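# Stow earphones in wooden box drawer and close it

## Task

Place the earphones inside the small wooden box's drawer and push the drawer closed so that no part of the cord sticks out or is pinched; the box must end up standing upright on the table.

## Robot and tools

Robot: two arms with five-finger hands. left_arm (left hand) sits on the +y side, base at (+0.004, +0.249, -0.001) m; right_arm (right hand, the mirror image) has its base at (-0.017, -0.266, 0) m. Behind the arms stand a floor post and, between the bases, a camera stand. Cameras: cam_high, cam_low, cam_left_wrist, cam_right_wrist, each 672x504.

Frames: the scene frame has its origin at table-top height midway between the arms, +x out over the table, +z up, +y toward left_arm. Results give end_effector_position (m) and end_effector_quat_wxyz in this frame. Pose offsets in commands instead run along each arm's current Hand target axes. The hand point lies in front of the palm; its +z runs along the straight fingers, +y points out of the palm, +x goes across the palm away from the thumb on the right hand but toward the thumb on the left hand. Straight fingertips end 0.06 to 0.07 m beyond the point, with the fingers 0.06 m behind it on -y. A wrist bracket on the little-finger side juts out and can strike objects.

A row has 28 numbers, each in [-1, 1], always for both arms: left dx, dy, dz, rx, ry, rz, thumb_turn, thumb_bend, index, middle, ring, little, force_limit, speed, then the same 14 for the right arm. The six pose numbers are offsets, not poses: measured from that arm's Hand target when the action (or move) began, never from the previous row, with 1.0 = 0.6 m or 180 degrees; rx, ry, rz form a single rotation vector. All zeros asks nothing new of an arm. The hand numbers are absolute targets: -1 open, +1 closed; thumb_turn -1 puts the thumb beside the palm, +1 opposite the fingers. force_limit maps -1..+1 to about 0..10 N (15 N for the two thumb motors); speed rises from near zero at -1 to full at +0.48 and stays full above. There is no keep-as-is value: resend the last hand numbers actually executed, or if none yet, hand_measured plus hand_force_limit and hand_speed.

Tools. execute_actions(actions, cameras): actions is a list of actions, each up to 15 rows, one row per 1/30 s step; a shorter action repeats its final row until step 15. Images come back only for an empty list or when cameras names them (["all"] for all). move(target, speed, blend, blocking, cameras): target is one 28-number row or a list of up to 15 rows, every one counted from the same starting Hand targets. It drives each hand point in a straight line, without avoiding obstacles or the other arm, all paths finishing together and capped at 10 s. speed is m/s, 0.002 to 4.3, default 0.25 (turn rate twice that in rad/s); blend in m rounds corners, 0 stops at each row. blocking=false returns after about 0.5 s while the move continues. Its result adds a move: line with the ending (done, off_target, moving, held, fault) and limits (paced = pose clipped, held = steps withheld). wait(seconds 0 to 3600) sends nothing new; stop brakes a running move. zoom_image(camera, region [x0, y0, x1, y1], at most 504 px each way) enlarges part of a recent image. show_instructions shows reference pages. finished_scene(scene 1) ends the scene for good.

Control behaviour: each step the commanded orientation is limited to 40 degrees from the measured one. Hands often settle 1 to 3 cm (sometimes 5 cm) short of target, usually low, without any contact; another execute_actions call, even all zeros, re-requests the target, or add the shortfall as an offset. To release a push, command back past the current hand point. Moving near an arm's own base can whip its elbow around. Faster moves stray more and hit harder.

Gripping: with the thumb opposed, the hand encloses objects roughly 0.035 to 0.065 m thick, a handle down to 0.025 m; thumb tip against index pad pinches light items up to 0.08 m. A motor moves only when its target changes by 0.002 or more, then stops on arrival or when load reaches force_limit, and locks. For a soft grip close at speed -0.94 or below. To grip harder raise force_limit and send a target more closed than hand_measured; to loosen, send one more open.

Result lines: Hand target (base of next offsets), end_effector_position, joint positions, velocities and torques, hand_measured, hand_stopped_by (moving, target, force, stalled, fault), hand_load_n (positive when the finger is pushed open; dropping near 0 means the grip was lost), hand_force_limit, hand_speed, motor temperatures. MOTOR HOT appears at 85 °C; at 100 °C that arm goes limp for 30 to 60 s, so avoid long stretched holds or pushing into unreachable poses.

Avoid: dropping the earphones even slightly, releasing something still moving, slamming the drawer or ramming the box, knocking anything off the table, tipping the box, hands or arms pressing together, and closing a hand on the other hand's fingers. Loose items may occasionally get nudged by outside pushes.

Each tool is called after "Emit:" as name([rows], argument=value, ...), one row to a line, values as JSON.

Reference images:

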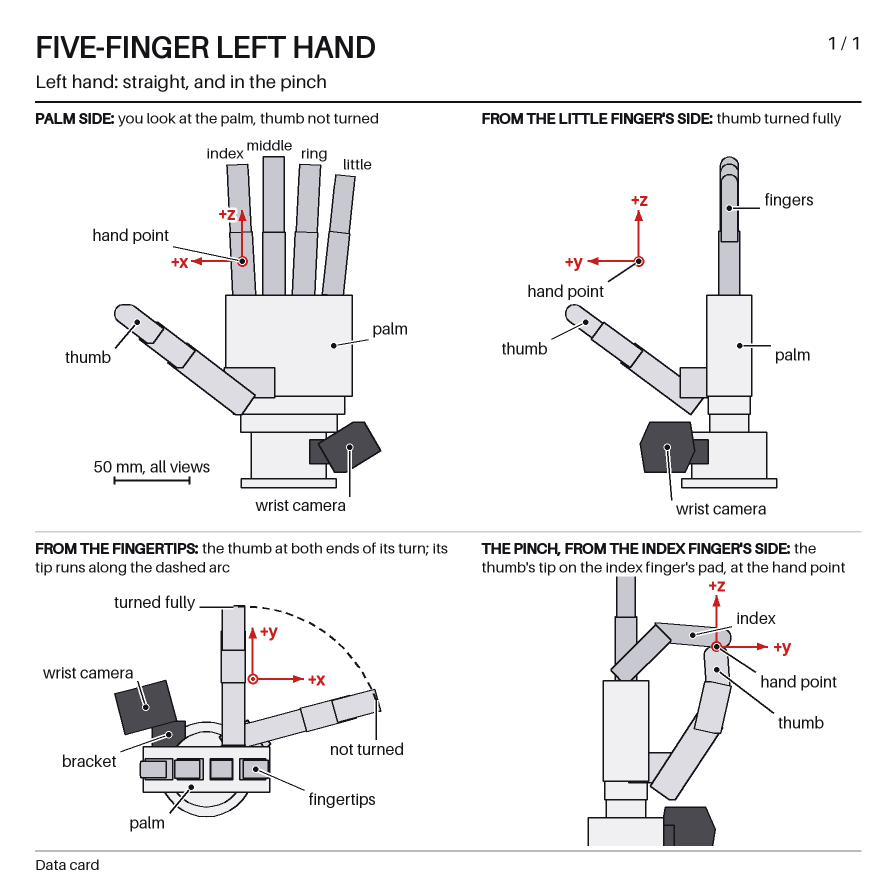

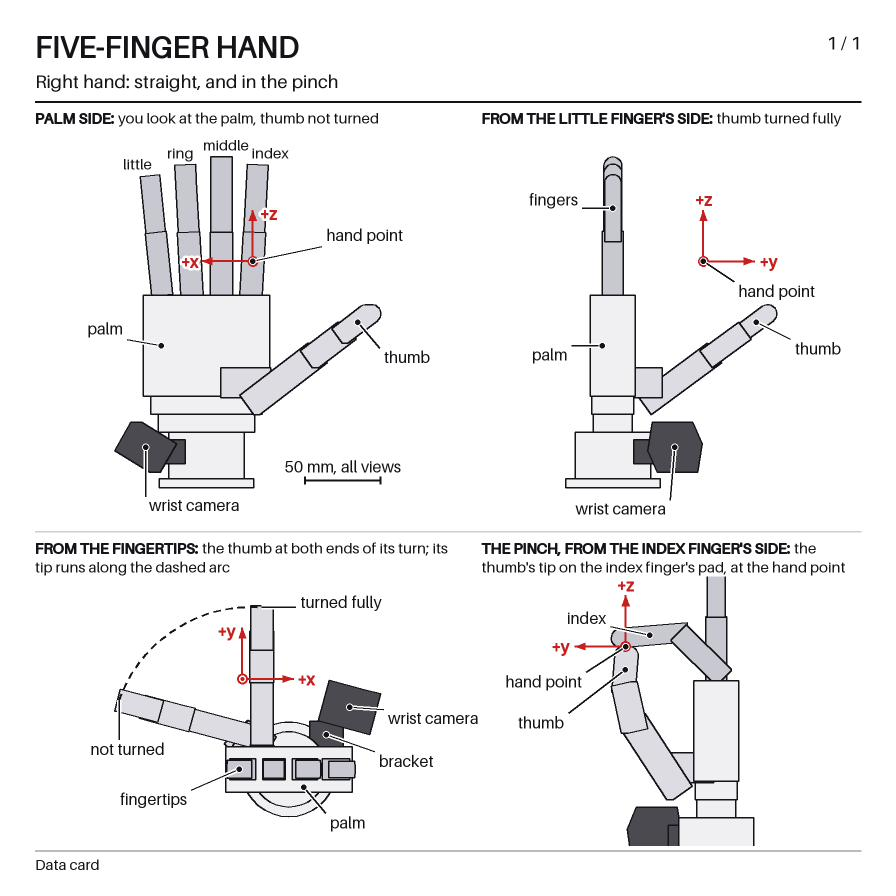

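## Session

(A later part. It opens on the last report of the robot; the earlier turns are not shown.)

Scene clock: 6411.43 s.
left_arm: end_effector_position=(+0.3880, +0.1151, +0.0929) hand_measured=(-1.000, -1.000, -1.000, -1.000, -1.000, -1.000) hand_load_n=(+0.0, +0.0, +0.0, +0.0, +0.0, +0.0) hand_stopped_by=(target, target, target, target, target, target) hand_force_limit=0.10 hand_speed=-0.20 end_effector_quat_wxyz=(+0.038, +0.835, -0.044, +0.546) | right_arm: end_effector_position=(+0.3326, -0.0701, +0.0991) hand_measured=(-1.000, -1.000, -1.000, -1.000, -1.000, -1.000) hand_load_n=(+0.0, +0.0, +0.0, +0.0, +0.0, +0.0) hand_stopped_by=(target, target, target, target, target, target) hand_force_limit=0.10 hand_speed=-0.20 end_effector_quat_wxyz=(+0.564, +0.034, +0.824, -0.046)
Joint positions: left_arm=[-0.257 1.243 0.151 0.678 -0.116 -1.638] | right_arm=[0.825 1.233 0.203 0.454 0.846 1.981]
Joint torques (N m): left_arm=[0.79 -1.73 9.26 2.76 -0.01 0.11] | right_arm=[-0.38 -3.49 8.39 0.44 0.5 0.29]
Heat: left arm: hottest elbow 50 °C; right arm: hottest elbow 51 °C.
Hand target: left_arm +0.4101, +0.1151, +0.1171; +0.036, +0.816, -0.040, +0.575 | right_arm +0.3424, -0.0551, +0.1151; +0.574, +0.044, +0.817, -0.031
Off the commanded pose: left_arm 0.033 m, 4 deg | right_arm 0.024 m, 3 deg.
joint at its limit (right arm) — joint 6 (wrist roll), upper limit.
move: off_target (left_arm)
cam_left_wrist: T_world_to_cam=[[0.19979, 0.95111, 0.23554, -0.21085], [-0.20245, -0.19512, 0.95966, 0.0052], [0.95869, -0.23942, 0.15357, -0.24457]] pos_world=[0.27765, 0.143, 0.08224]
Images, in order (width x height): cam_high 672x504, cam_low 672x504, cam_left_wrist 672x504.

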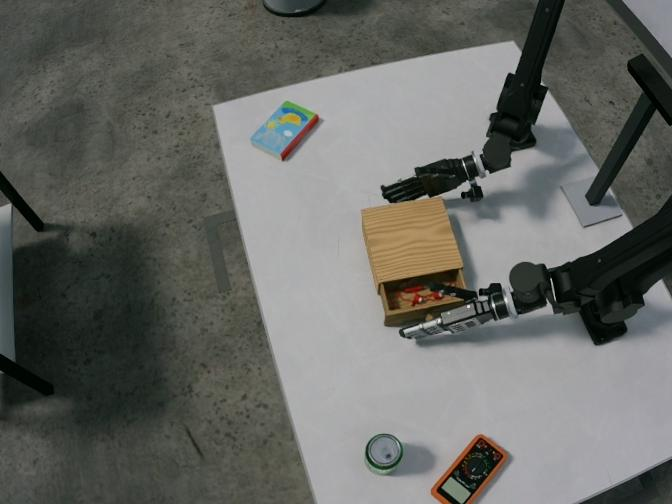

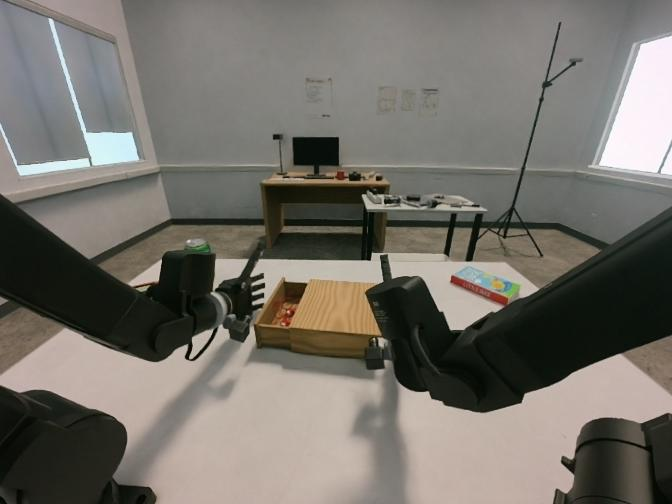

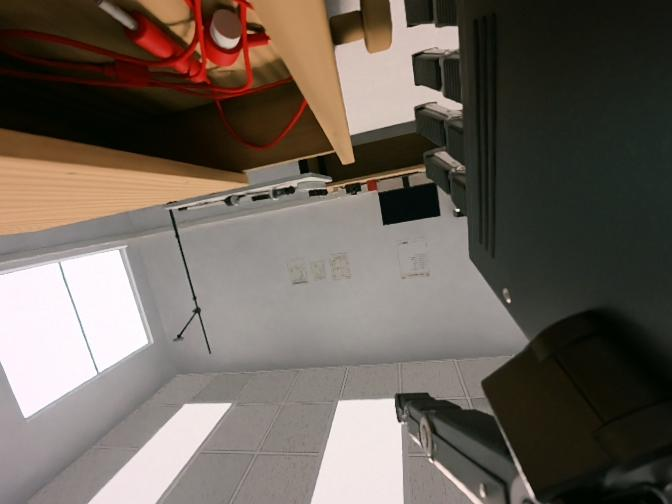

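Emit:
move(target=[0.0018,0.0497,0.005,0,0,0,-1,-1,-1,-1,-1,-1,0.1,-0.2,0,0,0,0,0,0,-1,-1,-1,-1,-1,-1,0.1,-0.2], speed=0.04, cameras=["cam_high","cam_left_wrist"])

Emit:
zoom_image(camera="cam_high", region=[350, 190, 530, 350])

Emit:
zoom_image(camera="cam_left_wrist", region=[180, 0, 440, 200])

Scene clock: 6429.20 s.
left_arm: end_effector_position=(+0.3913, +0.0975, +0.0923) hand_measured=(-1.000, -1.000, -1.000, -1.000, -1.000, -1.000) hand_load_n=(+0.0, +0.0, +0.0, +0.0, +0.0, +0.0) hand_stopped_by=(target, target, target, target, target, target) hand_force_limit=0.10 hand_speed=-0.20 end_effector_quat_wxyz=(+0.020, +0.834, -0.049, +0.550) | right_arm: end_effector_position=(+0.3326, -0.0701, +0.0991) hand_measured=(-1.000, -1.000, -1.000, -1.000, -1.000, -1.000) hand_load_n=(+0.0, +0.0, +0.0, +0.0, +0.0, +0.0) hand_stopped_by=(target, target, target, target, target, target) hand_force_limit=0.10 hand_speed=-0.20 end_effector_quat_wxyz=(+0.564, +0.034, +0.824, -0.046)
Joint positions: left_arm=[-0.35 1.268 0.173 0.678 -0.226 -1.648] | right_arm=[0.825 1.233 0.203 0.454 0.846 1.981]
Joint torques (N m): left_arm=[-1.61 -2.26 9.51 2.51 -0.28 -0.3] | right_arm=[-0.38 -3.49 8.4 0.43 0.5 0.29]
Heat: left arm: hottest elbow 50 °C; right arm: hottest elbow 51 °C.
Hand target: left_arm +0.4100, +0.0851, +0.1175; +0.036, +0.816, -0.040, +0.575 | right_arm +0.3424, -0.0551, +0.1151; +0.574, +0.044, +0.817, -0.031
Off the commanded pose: left_arm 0.034 m, 4 deg | right_arm 0.024 m, 3 deg.
joint at its limit (right arm) — joint 6 (wrist roll), upper limit.
move: off_target (left_arm)
cam_left_wrist: T_world_to_cam=[[0.18693, 0.94435, 0.27066, -0.19224], [-0.20876, -0.23104, 0.95028, 0.00992], [0.95993, -0.23414, 0.15396, -0.25288]] pos_world=[0.28075, 0.12462, 0.08154]

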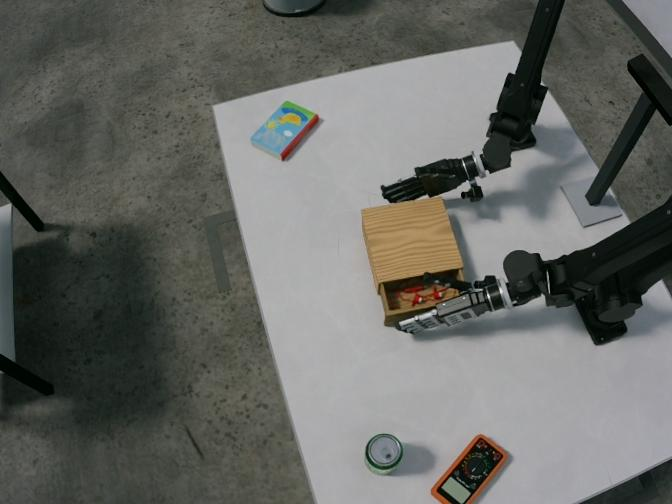

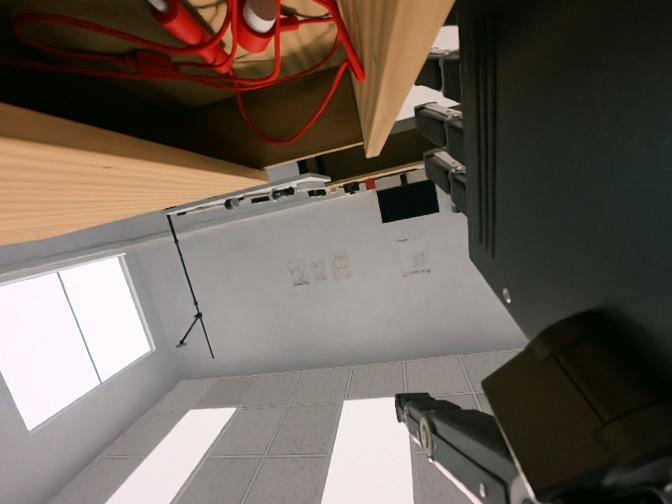

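Scaled by 2.800 from the camera's image (finer frame: 960x720).

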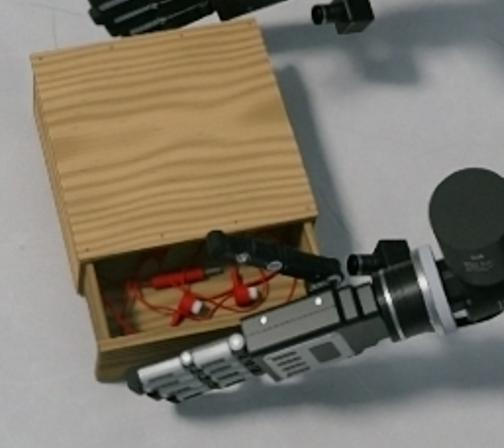

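Scaled by 1.938 from the camera's image (finer frame: 960x720).

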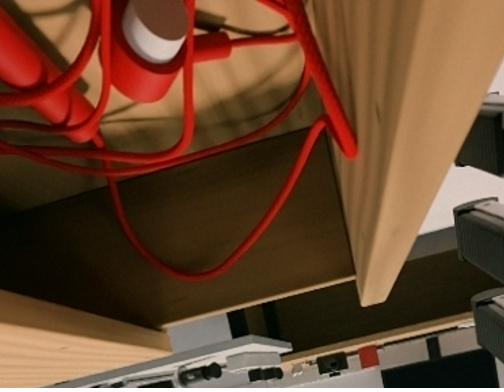

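Emit:
move(target=[0.0015,0.0414,0.0042,0,0,0,-1,-1,-1,-1,-1,-1,0.1,-0.2,0,0,0,0,0,0,-1,-1,-1,-1,-1,-1,0.1,-0.2], speed=0.04, cameras=["cam_high","cam_left_wrist"])

Emit:
zoom_image(camera="cam_high", region=[350, 190, 530, 350])

Emit:
zoom_image(camera="cam_left_wrist", region=[180, 0, 440, 200])

Scene clock: 6439.83 s.
left_arm: end_effector_position=(+0.3932, +0.0846, +0.0918) hand_measured=(-1.000, -1.000, -1.000, -1.000, -1.000, -1.000) hand_load_n=(+0.0, +0.0, +0.0, +0.0, +0.0, +0.0) hand_stopped_by=(target, target, target, target, target, target) hand_force_limit=0.10 hand_speed=-0.20 end_effector_quat_wxyz=(+0.003, +0.832, -0.045, +0.553) | right_arm: end_effector_position=(+0.3327, -0.0708, +0.0989) hand_measured=(-1.000, -1.000, -1.000, -1.000, -1.000, -1.000) hand_load_n=(+0.0, +0.0, +0.0, +0.0, +0.0, +0.0) hand_stopped_by=(target, target, target, target, target, target) hand_force_limit=0.10 hand_speed=-0.20 end_effector_quat_wxyz=(+0.564, +0.034, +0.824, -0.048)
Joint positions: left_arm=[-0.431 1.291 0.19 0.678 -0.335 -1.669] | right_arm=[0.825 1.233 0.203 0.453 0.849 1.981]
Joint torques (N m): left_arm=[-2.73 -2.67 10.37 2.24 0.3 -0.46] | right_arm=[-0.38 -3.49 8.38 0.5 0.35 0.29]
Heat: left arm: hottest elbow 50 °C; right arm: hottest elbow 51 °C.
Hand target: left_arm +0.4100, +0.0601, +0.1178; +0.036, +0.816, -0.040, +0.575 | right_arm +0.3424, -0.0551, +0.1151; +0.574, +0.044, +0.817, -0.031
Off the commanded pose: left_arm 0.040 m, 5 deg | right_arm 0.025 m, 3 deg.
joint at its limit (right arm) — joint 6 (wrist roll), upper limit.
move: off_target (left_arm)
cam_left_wrist: T_world_to_cam=[[0.15919, 0.94223, 0.29474, -0.17133], [-0.21118, -0.25914, 0.94247, 0.01187], [0.9644, -0.21227, 0.15773, -0.2615]] pos_world=[0.28197, 0.109, 0.08056]

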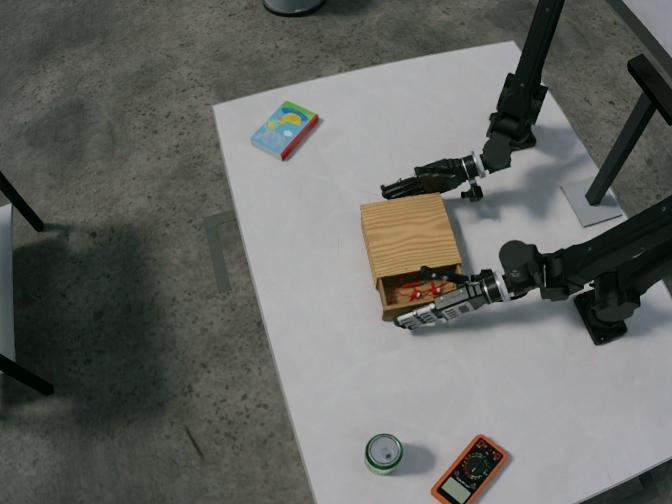

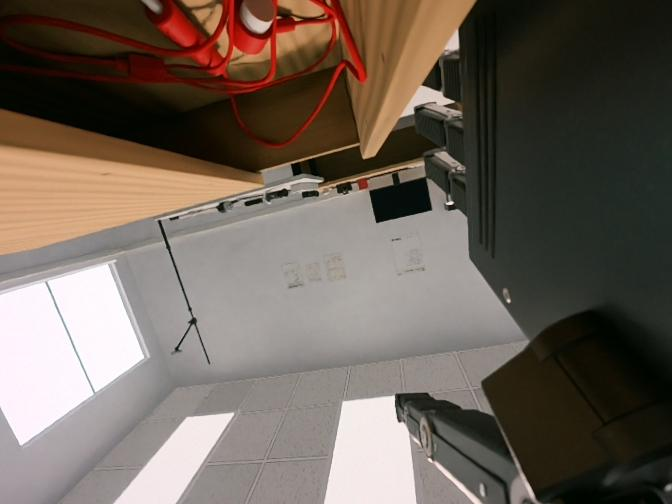

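Scaled by 2.800 from the camera's image (finer frame: 960x720).

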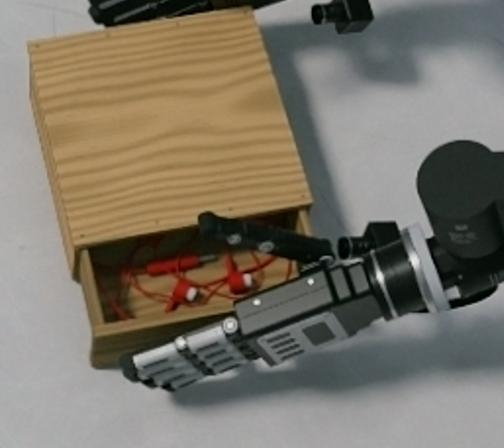

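Scaled by 1.938 from the camera's image (finer frame: 960x720).

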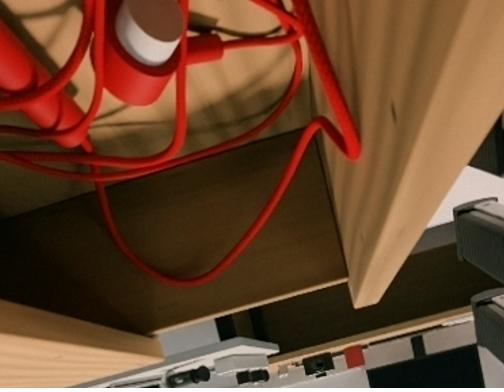

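Emit:
move(target=[0.0015,0.0414,0.0042,0,0,0,-1,-1,-1,-1,-1,-1,0.1,-0.2,0,0,0,0,0,0,-1,-1,-1,-1,-1,-1,0.1,-0.2], speed=0.04, cameras=["cam_high","cam_left_wrist"])

Emit:
zoom_image(camera="cam_high", region=[350, 190, 530, 350])

Emit:
zoom_image(camera="cam_left_wrist", region=[180, 0, 440, 200])

Scene clock: 6449.93 s.
left_arm: end_effector_position=(+0.3952, +0.0677, +0.0924) hand_measured=(-1.000, -1.000, -1.000, -1.000, -1.000, -1.000) hand_load_n=(-0.5, +0.0, +0.0, +0.0, +0.0, +0.5) hand_stopped_by=(target, target, target, target, target, target) hand_force_limit=0.10 hand_speed=-0.20 end_effector_quat_wxyz=(-0.007, +0.829, -0.042, +0.557) | right_arm: end_effector_position=(+0.3330, -0.0739, +0.0984) hand_measured=(-1.000, -1.000, -1.000, -1.000, -1.000, -1.000) hand_load_n=(+0.0, +0.0, +0.0, +0.0, +0.0, +0.0) hand_stopped_by=(target, target, target, target, target, target) hand_force_limit=0.10 hand_speed=-0.20 end_effector_quat_wxyz=(+0.564, +0.036, +0.823, -0.056)
Joint positions: left_arm=[-0.51 1.321 0.214 0.678 -0.426 -1.695] | right_arm=[0.825 1.233 0.203 0.447 0.864 1.98]
Joint torques (N m): left_arm=[-2.96 -3.66 10.81 1.57 0.71 -0.5] | right_arm=[-0.38 -3.49 8.35 0.65 0.01 0.29]
Heat: left arm: hottest elbow 50 °C; right arm: hottest elbow 51 °C.
Hand target: left_arm +0.4100, +0.0351, +0.1182; +0.036, +0.816, -0.040, +0.575 | right_arm +0.3424, -0.0551, +0.1151; +0.574, +0.044, +0.817, -0.031
Off the commanded pose: left_arm 0.044 m, 6 deg | right_arm 0.027 m, 3 deg.
joint at its limit (right arm) — joint 6 (wrist roll), upper limit.
move: off_target (left_arm)
cam_left_wrist: T_world_to_cam=[[0.14284, 0.94068, 0.30777, -0.15054], [-0.21685, -0.27366, 0.93706, 0.01102], [0.9657, -0.20059, 0.1649, -0.26911]] pos_world=[0.28377, 0.09064, 0.08038]

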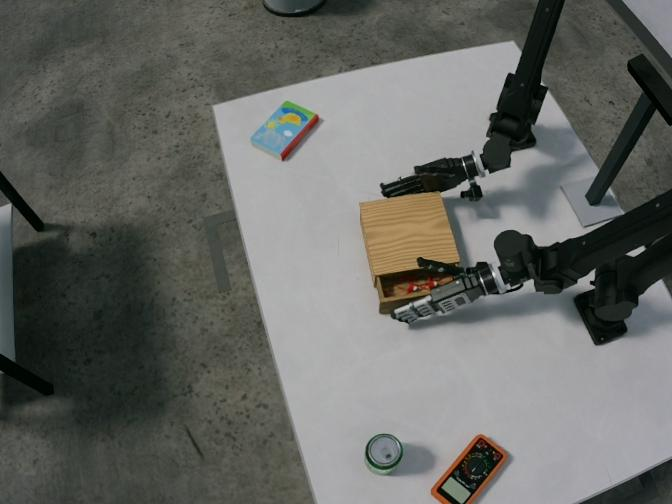

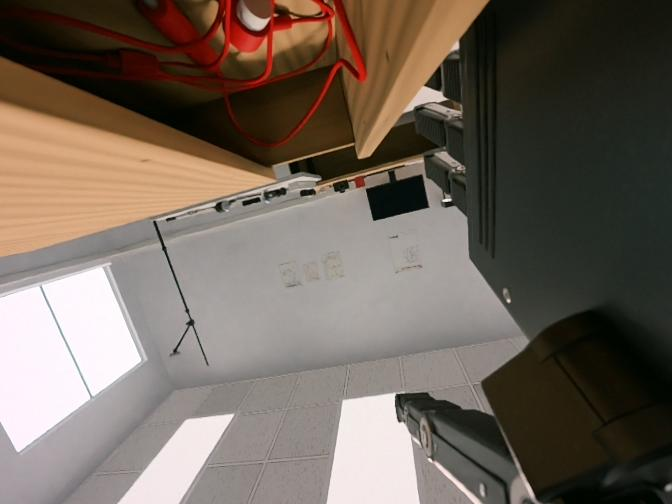

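Scaled by 2.800 from the camera's image (finer frame: 960x720).

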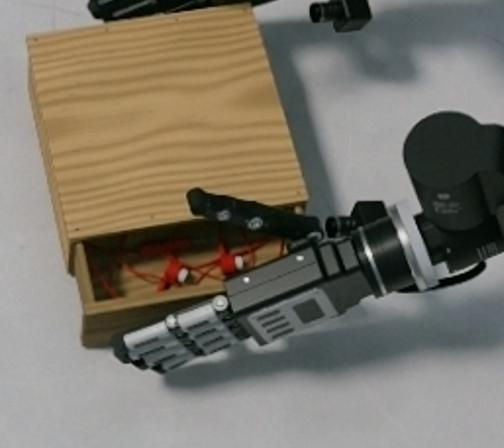

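Scaled by 1.938 from the camera's image (finer frame: 960x720).

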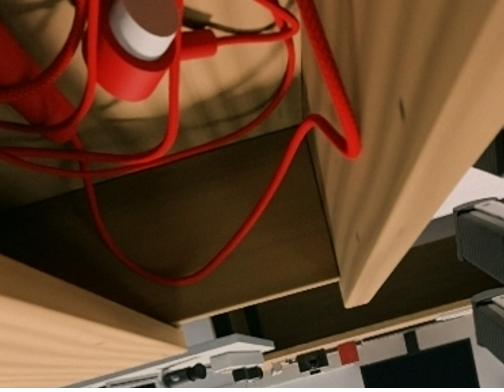

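Emit:
move(target=[0.0018,0.0497,0.005,0,0,0,-1,-1,-1,-1,-1,-1,0.1,-0.2,0.0006,0.0166,-0.0017,0,0,0,-1,-1,-1,-1,-1,-1,0.1,-0.2], speed=0.04, cameras=["cam_high","cam_left_wrist"])

Emit:
zoom_image(camera="cam_high", region=[350, 190, 530, 350])

Emit:
zoom_image(camera="cam_left_wrist", region=[180, 0, 440, 200])

Scene clock: 6463.47 s.
left_arm: end_effector_position=(+0.3981, +0.0429, +0.0924) hand_measured=(-1.000, -1.000, -1.000, -1.000, -1.000, -1.000) hand_load_n=(-0.5, +0.0, +0.0, +0.0, -0.5, +0.5) hand_stopped_by=(target, target, target, target, target, target) hand_force_limit=0.10 hand_speed=-0.20 end_effector_quat_wxyz=(-0.013, +0.829, -0.042, +0.558) | right_arm: end_effector_position=(+0.3314, -0.0742, +0.0932) hand_measured=(-1.000, -1.000, -1.000, -1.000, -1.000, -1.000) hand_load_n=(+0.0, +0.0, +0.0, +0.0, +0.0, +0.0) hand_stopped_by=(target, target, target, target, target, target) hand_force_limit=0.10 hand_speed=-0.20 end_effector_quat_wxyz=(+0.562, +0.032, +0.824, -0.067)
Joint positions: left_arm=[-0.599 1.361 0.257 0.656 -0.516 -1.73] | right_arm=[0.836 1.251 0.203 0.447 0.884 1.98]
Joint torques (N m): left_arm=[-2.96 -3.72 10.8 1.62 0.81 -0.54] | right_arm=[0.73 -3.43 9.14 0.92 -0.2 0.3]
Heat: left arm: hottest elbow 49 °C; right arm: hottest elbow 51 °C.
Hand target: left_arm +0.4100, +0.0051, +0.1185; +0.036, +0.816, -0.040, +0.575 | right_arm +0.3424, -0.0451, +0.1151; +0.574, +0.044, +0.817, -0.031
Off the commanded pose: left_arm 0.048 m, 6 deg | right_arm 0.038 m, 5 deg.
joint sent to its limit (right arm) — joint 6 (wrist roll), upper limit. The joint targets are off in position, not in orientation.
move: off_target (left_arm, right_arm)
cam_left_wrist: T_world_to_cam=[[0.13593, 0.93852, 0.31733, -0.12574], [-0.21802, -0.28411, 0.93368, 0.00618], [0.96643, -0.1961, 0.166, -0.27745]] pos_world=[0.28658, 0.06536, 0.08019]

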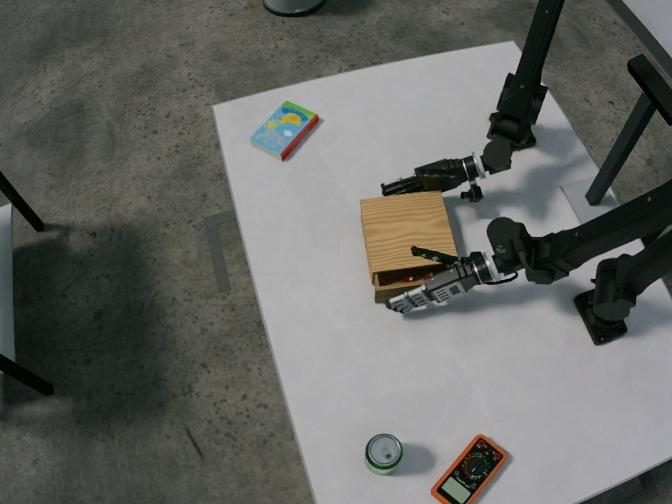

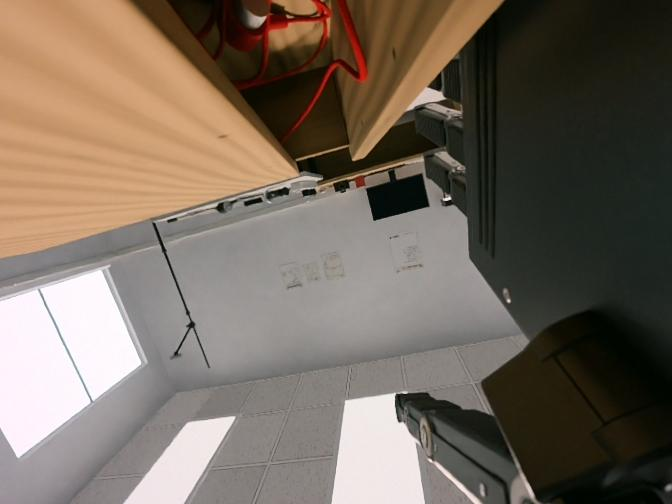

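Scaled by 2.800 from the camera's image (finer frame: 960x720).

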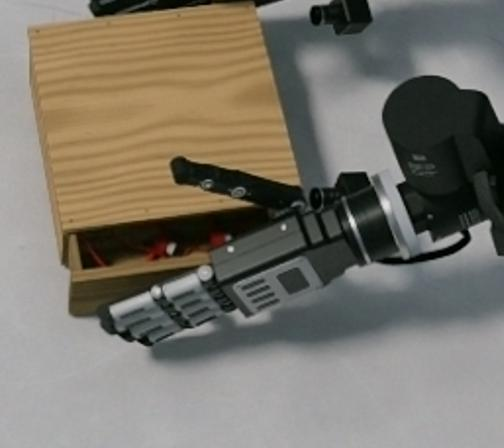

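Scaled by 1.938 from the camera's image (finer frame: 960x720).

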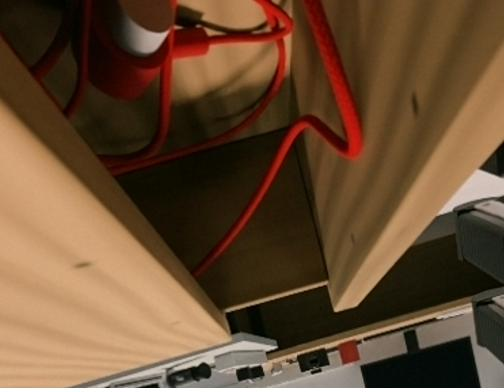

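Emit:
move(target=[-0.0005,0.0331,-0.0065,0,0,0,-1,-1,-1,-1,-1,-1,0.1,-0.2,0,0,0,0,0,0,-1,-1,-1,-1,-1,-1,0.1,-0.2], speed=0.04, cameras=["cam_high","cam_left_wrist"])

Emit:
zoom_image(camera="cam_high", region=[350, 190, 530, 350])

Emit:
zoom_image(camera="cam_left_wrist", region=[180, 0, 440, 200])

Scene clock: 6478.40 s.
left_arm: end_effector_position=(+0.3952, +0.0273, +0.0926) hand_measured=(-1.000, -1.000, -1.000, -1.000, -1.000, -1.000) hand_load_n=(+0.0, +0.0, +0.0, +0.0, +0.0, +0.0) hand_stopped_by=(target, target, target, target, target, target) hand_force_limit=0.10 hand_speed=-0.20 end_effector_quat_wxyz=(-0.017, +0.828, -0.042, +0.558) | right_arm: end_effector_position=(+0.3314, -0.0742, +0.0932) hand_measured=(-1.000, -1.000, -1.000, -1.000, -1.000, -1.000) hand_load_n=(+0.0, +0.0, +0.0, +0.0, -0.5, +0.0) hand_stopped_by=(target, target, target, target, target, target) hand_force_limit=0.10 hand_speed=-0.20 end_effector_quat_wxyz=(+0.562, +0.032, +0.824, -0.067)
Joint positions: left_arm=[-0.662 1.374 0.278 0.628 -0.581 -1.76] | right_arm=[0.836 1.251 0.203 0.447 0.884 1.98]
Joint torques (N m): left_arm=[-3.84 -3.9 10.76 1.32 0.77 -0.55] | right_arm=[0.73 -3.43 9.16 0.91 -0.2 0.3]
Heat: left arm: hottest elbow 49 °C; right arm: hottest elbow 51 °C.
Hand target: left_arm +0.4041, -0.0142, +0.1198; +0.036, +0.816, -0.040, +0.575 | right_arm +0.3424, -0.0451, +0.1151; +0.574, +0.044, +0.817, -0.031
Off the commanded pose: left_arm 0.050 m, 7 deg | right_arm 0.038 m, 5 deg.
joint sent to its limit (right arm) — joint 6 (wrist roll), upper limit. The joint targets are off in position, not in orientation.
move: off_target (left_arm)
cam_left_wrist: T_world_to_cam=[[0.13012, 0.93711, 0.32388, -0.10906], [-0.21722, -0.29178, 0.93149, 0.00097], [0.96741, -0.19156, 0.16559, -0.27824]] pos_world=[0.28358, 0.04918, 0.08049]

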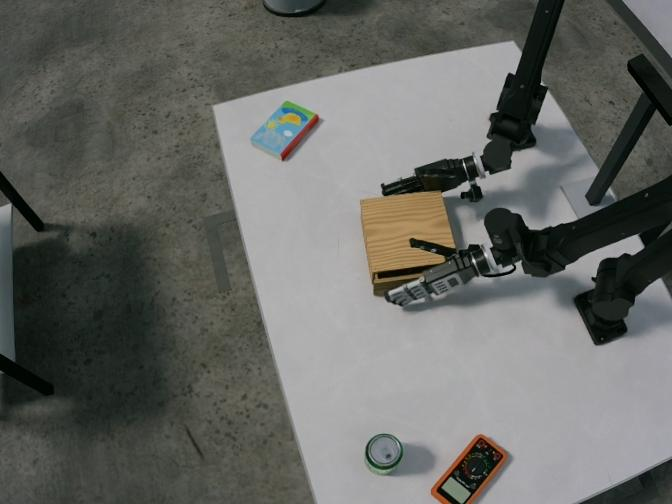

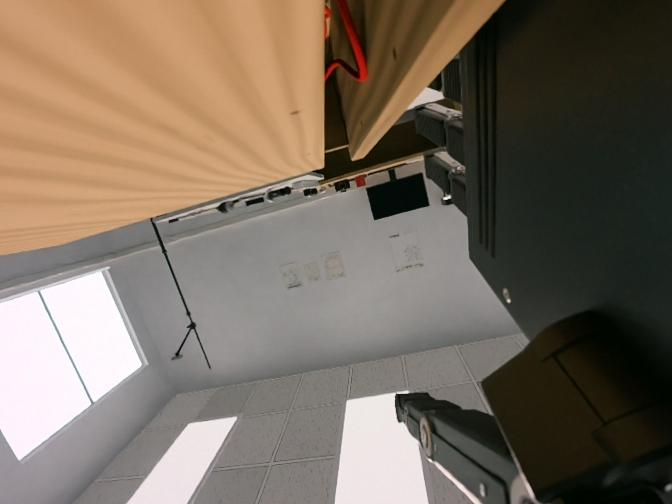

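Scaled by 2.800 from the camera's image (finer frame: 960x720).

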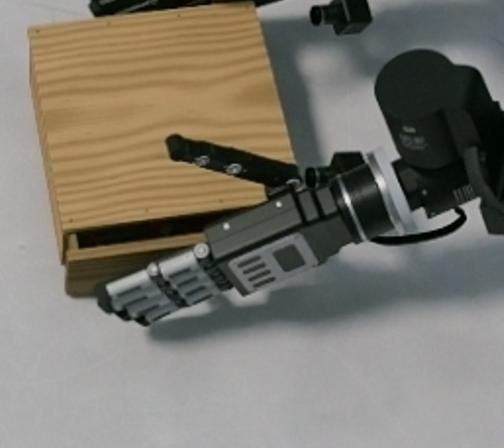

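Scaled by 1.938 from the camera's image (finer frame: 960x720).

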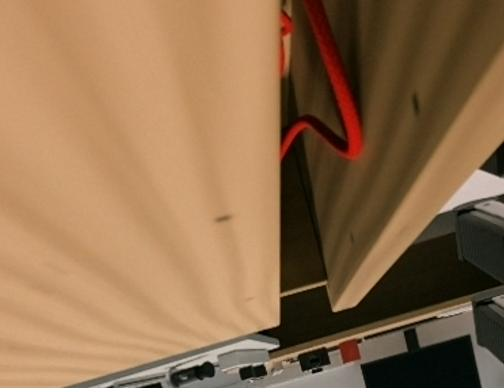

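Emit:
move(target=[-0.0005,0.0331,-0.0065,0,0,0,-1,-1,-1,-1,-1,-1,0.1,-0.2,0,0,0,0,0,0,-1,-1,-1,-1,-1,-1,0.1,-0.2], speed=0.03, cameras=["cam_high","cam_left_wrist"])

Emit:
zoom_image(camera="cam_high", region=[350, 190, 530, 350])

Emit:
zoom_image(camera="cam_left_wrist", region=[180, 0, 440, 200])

Scene clock: 6491.13 s.
left_arm: end_effector_position=(+0.3907, +0.0110, +0.0926) hand_measured=(-1.000, -1.000, -1.000, -1.000, -1.000, -1.000) hand_load_n=(+0.0, +0.0, +0.0, +0.0, +0.0, +0.0) hand_stopped_by=(target, target, target, target, target, target) hand_force_limit=0.10 hand_speed=-0.20 end_effector_quat_wxyz=(-0.021, +0.828, -0.044, +0.559) | right_arm: end_effector_position=(+0.3314, -0.0742, +0.0932) hand_measured=(-1.000, -1.000, -1.000, -1.000, -1.000, -1.000) hand_load_n=(+0.0, +0.0, +0.0, +0.0, +0.0, +0.0) hand_stopped_by=(target, target, target, target, target, target) hand_force_limit=0.10 hand_speed=-0.20 end_effector_quat_wxyz=(+0.562, +0.032, +0.824, -0.067)
Joint positions: left_arm=[-0.723 1.386 0.3 0.599 -0.639 -1.786] | right_arm=[0.836 1.251 0.203 0.447 0.884 1.98]
Joint torques (N m): left_arm=[-4.31 -4.6 11.1 1.47 0.82 -0.68] | right_arm=[0.73 -3.43 9.14 0.92 -0.23 0.3]
Heat: left arm: hottest elbow 49 °C; right arm: hottest elbow 51 °C.
Hand target: left_arm +0.3982, -0.0335, +0.1211; +0.036, +0.816, -0.040, +0.575 | right_arm +0.3424, -0.0451, +0.1151; +0.574, +0.044, +0.817, -0.031
Off the commanded pose: left_arm 0.053 m, 7 deg | right_arm 0.038 m, 5 deg.
joint sent to its limit (right arm) — joint 6 (wrist roll), upper limit. The joint targets are off in position, not in orientation.
move: off_target (left_arm)
cam_left_wrist: T_world_to_cam=[[0.12953, 0.93412, 0.33262, -0.09368], [-0.21815, -0.30038, 0.92854, -0.00405], [0.96728, -0.19284, 0.16487, -0.27699]] pos_world=[0.27918, 0.03288, 0.08059]

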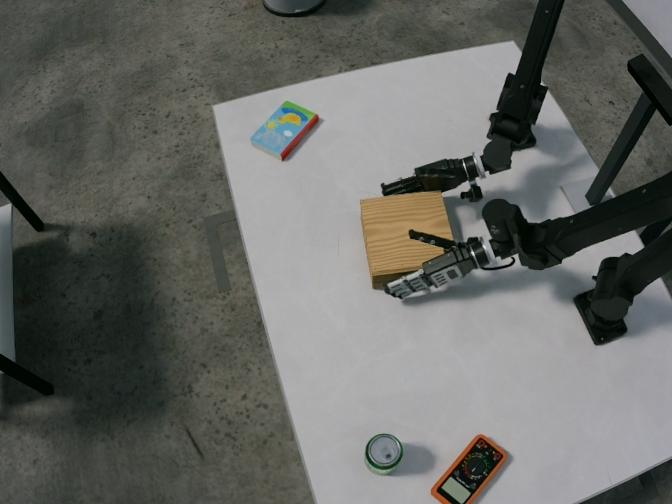

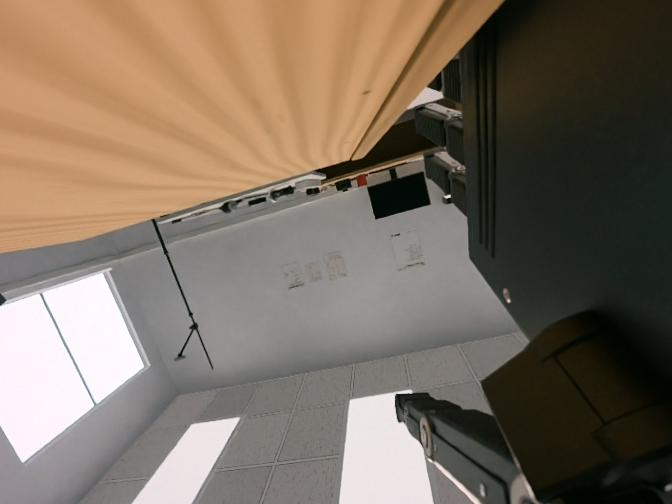

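Scaled by 2.800 from the camera's image (finer frame: 960x720).

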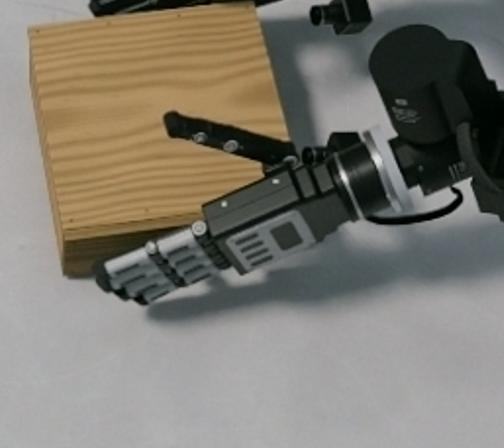

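Scaled by 1.938 from the camera's image (finer frame: 960x720).

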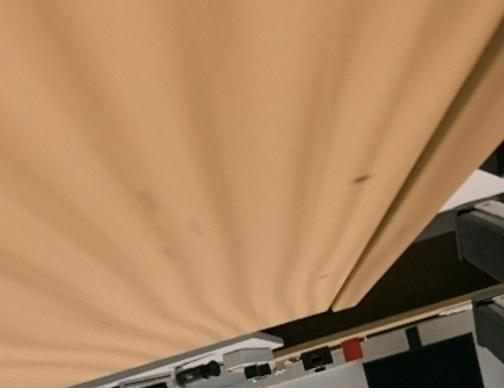

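Emit:
move(target=[0.0009,0.0249,0.0025,0,0,0,-1,-1,-1,-1,-1,-1,0.1,-0.2,0,0,0,0,0,0,-1,-1,-1,-1,-1,-1,0.1,-0.2], speed=0.03, cameras=["cam_high","cam_left_wrist"])

Emit:
zoom_image(camera="cam_high", region=[350, 190, 530, 350])

Emit:
zoom_image(camera="cam_left_wrist", region=[280, 20, 480, 180])

Scene clock: 6504.27 s.
left_arm: end_effector_position=(+0.3896, +0.0068, +0.0917) hand_measured=(-1.000, -1.000, -1.000, -1.000, -1.000, -1.000) hand_load_n=(+0.0, +0.0, +0.0, +0.0, +0.0, +0.0) hand_stopped_by=(target, target, target, target, target, target) hand_force_limit=0.10 hand_speed=-0.20 end_effector_quat_wxyz=(-0.033, +0.827, -0.046, +0.559) | right_arm: end_effector_position=(+0.3318, -0.0775, +0.0929) hand_measured=(-1.000, -1.000, -1.000, -1.000, -1.000, -1.000) hand_load_n=(+0.0, +0.0, +0.0, +0.0, +0.0, +0.0) hand_stopped_by=(target, target, target, target, target, target) hand_force_limit=0.10 hand_speed=-0.20 end_effector_quat_wxyz=(+0.563, +0.035, +0.822, -0.073)
Joint positions: left_arm=[-0.747 1.39 0.311 0.579 -0.677 -1.787] | right_arm=[0.834 1.253 0.202 0.447 0.897 1.98]
Joint torques (N m): left_arm=[-5.3 -3.55 12.62 1.55 1.13 -0.81] | right_arm=[0.73 -3.66 9.1 0.88 -0.73 0.3]
Heat: left arm: hottest elbow 48 °C; right arm: hottest elbow 52 °C.
Hand target: left_arm +0.3982, -0.0486, +0.1213; +0.036, +0.816, -0.040, +0.575 | right_arm +0.3424, -0.0451, +0.1151; +0.574, +0.044, +0.817, -0.031
Off the commanded pose: left_arm 0.063 m, 8 deg | right_arm 0.041 m, 5 deg.
joint sent to its limit (right arm) — joint 6 (wrist roll), upper limit. The joint targets are off in position, not in orientation.
move: off_target (left_arm)
cam_left_wrist: T_world_to_cam=[[0.11979, 0.92804, 0.35269, -0.08739], [-0.21675, -0.32224, 0.92151, -0.00448], [0.96885, -0.18683, 0.16255, -0.27702]] pos_world=[0.27788, 0.0279, 0.07998]

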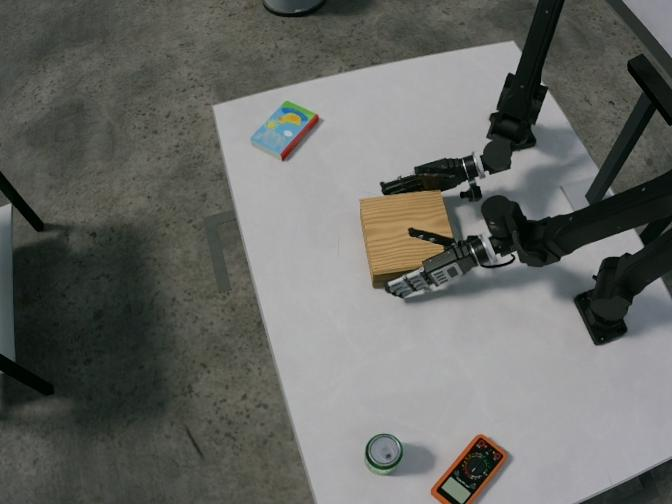

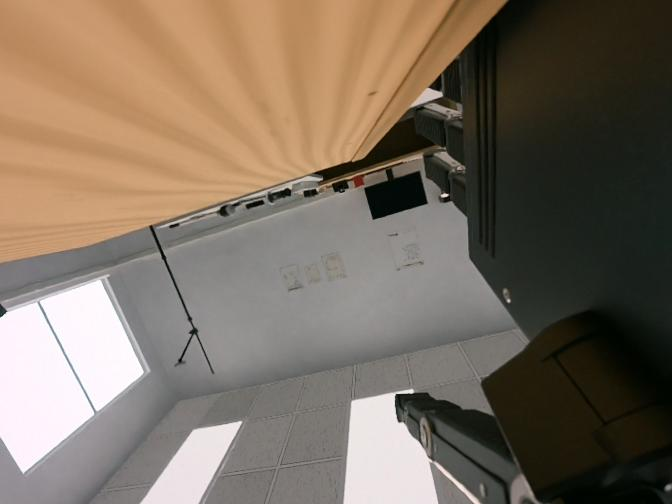

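Scaled by 2.800 from the camera's image (finer frame: 960x720).

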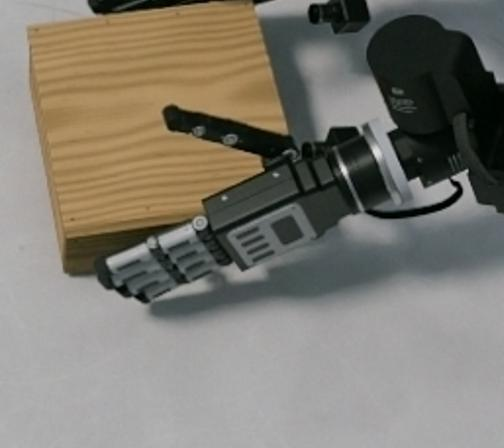

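Scaled by 2.520 from the camera's image (finer frame: 960x720).

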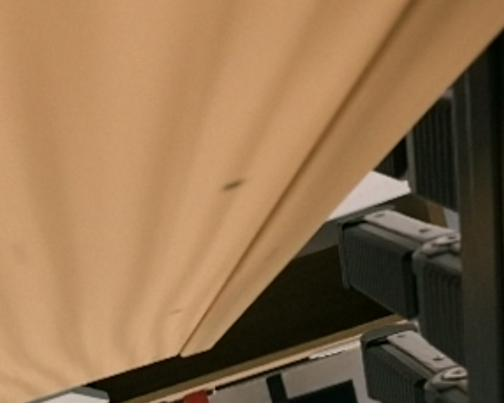

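Emit:
move(target=[-0.0065,-0.2153,-0.0217,0,0,0,-1,-1,-1,-1,-1,-1,0.1,-0.2,-0.0021,-0.0663,0.0067,0,0,0,-1,-1,-1,-1,-1,-1,0.1,-0.2], speed=0.08, cameras=["cam_high","cam_left_wrist","cam_low"])

Emit:
zoom_image(camera="cam_high", region=[350, 180, 490, 320])

Emit:
zoom_image(camera="cam_low", region=[230, 260, 410, 370])

Scene clock: 6514.20 s.
left_arm: end_effector_position=(+0.3945, +0.0772, +0.1041) hand_measured=(-1.000, -1.000, -1.000, -1.000, -1.000, -1.000) hand_load_n=(+0.0, +0.0, +0.0, +0.0, +0.0, +0.0) hand_stopped_by=(target, target, target, target, target, target) hand_force_limit=0.10 hand_speed=-0.20 end_effector_quat_wxyz=(+0.036, +0.830, -0.045, +0.554) | right_arm: end_effector_position=(+0.3380, -0.0869, +0.0999) hand_measured=(-1.000, -1.000, -1.000, -1.000, -1.000, -1.000) hand_load_n=(+0.0, +0.0, +0.0, +0.0, +0.0, +0.0) hand_stopped_by=(target, target, target, target, target, target) hand_force_limit=0.10 hand_speed=-0.20 end_effector_quat_wxyz=(+0.559, +0.037, +0.827, -0.042)
Joint positions: left_arm=[-0.415 1.255 0.202 0.645 -0.265 -1.694] | right_arm=[0.748 1.194 0.182 0.467 0.772 1.942]
Joint torques (N m): left_arm=[0.44 -4.89 5.81 2.95 -0.08 0.08] | right_arm=[-2.02 -4.89 5.85 1.68 0.1 -0.02]
Heat: left arm: hottest elbow 48 °C; right arm: hottest elbow 51 °C.
Hand target: left_arm +0.3986, +0.0813, +0.1204; +0.036, +0.816, -0.040, +0.575 | right_arm +0.3423, -0.0851, +0.1149; +0.574, +0.044, +0.817, -0.031
Off the commanded pose: left_arm 0.017 m, 3 deg | right_arm 0.016 m, 3 deg.
move: off_target (left_arm, right_arm)
cam_left_wrist: T_world_to_cam=[[0.19519, 0.9502, 0.24292, -0.17768], [-0.22042, -0.19885, 0.95492, -0.00378], [0.95568, -0.23994, 0.17063, -0.26211]] pos_world=[0.28434, 0.10519, 0.0915]
Images, in order (width x height): cam_high 672x504, cam_low 672x504, cam_left_wrist 672x504.

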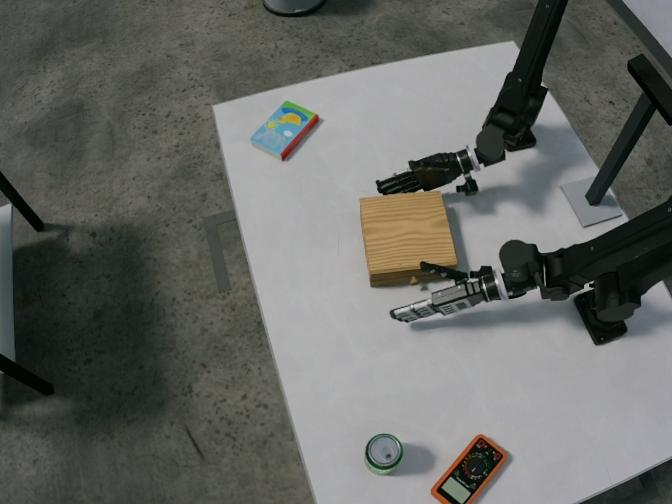

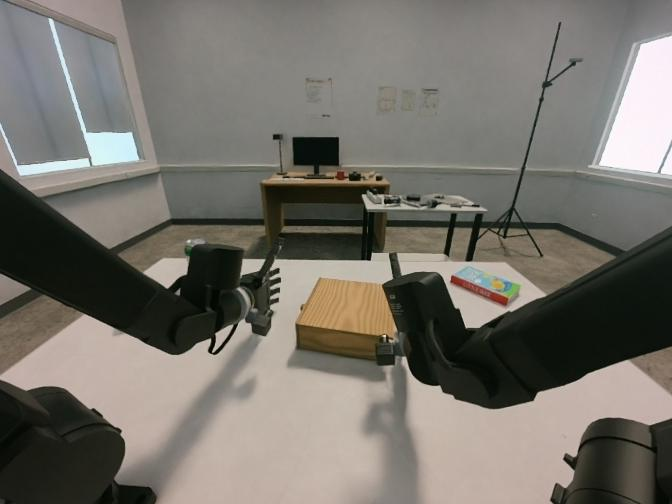

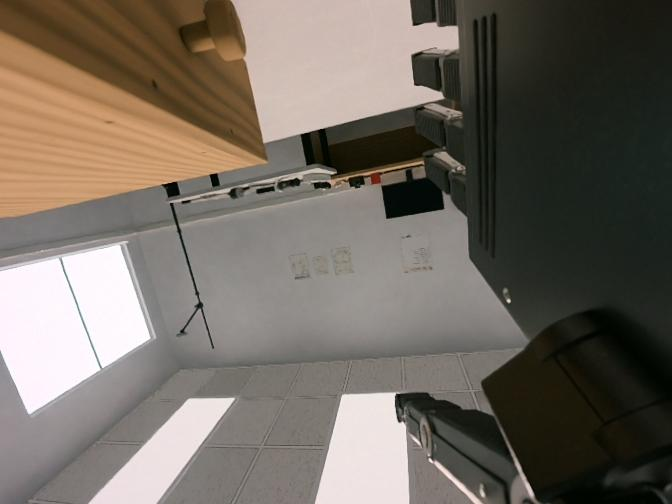

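Scaled by 3.600 from the camera's image (finer frame: 960x720).

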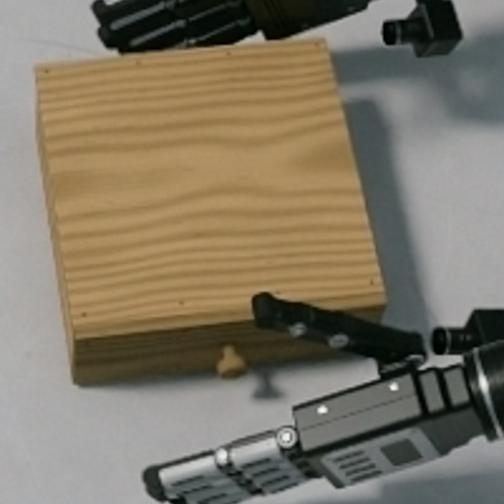

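Scaled by 2.800 from the camera's image (finer frame: 960x720).

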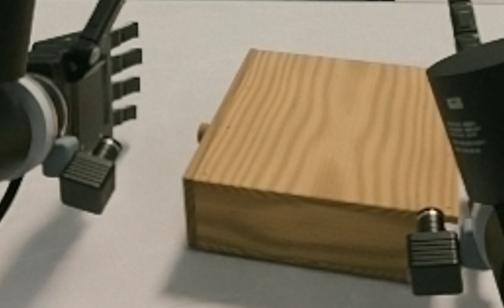

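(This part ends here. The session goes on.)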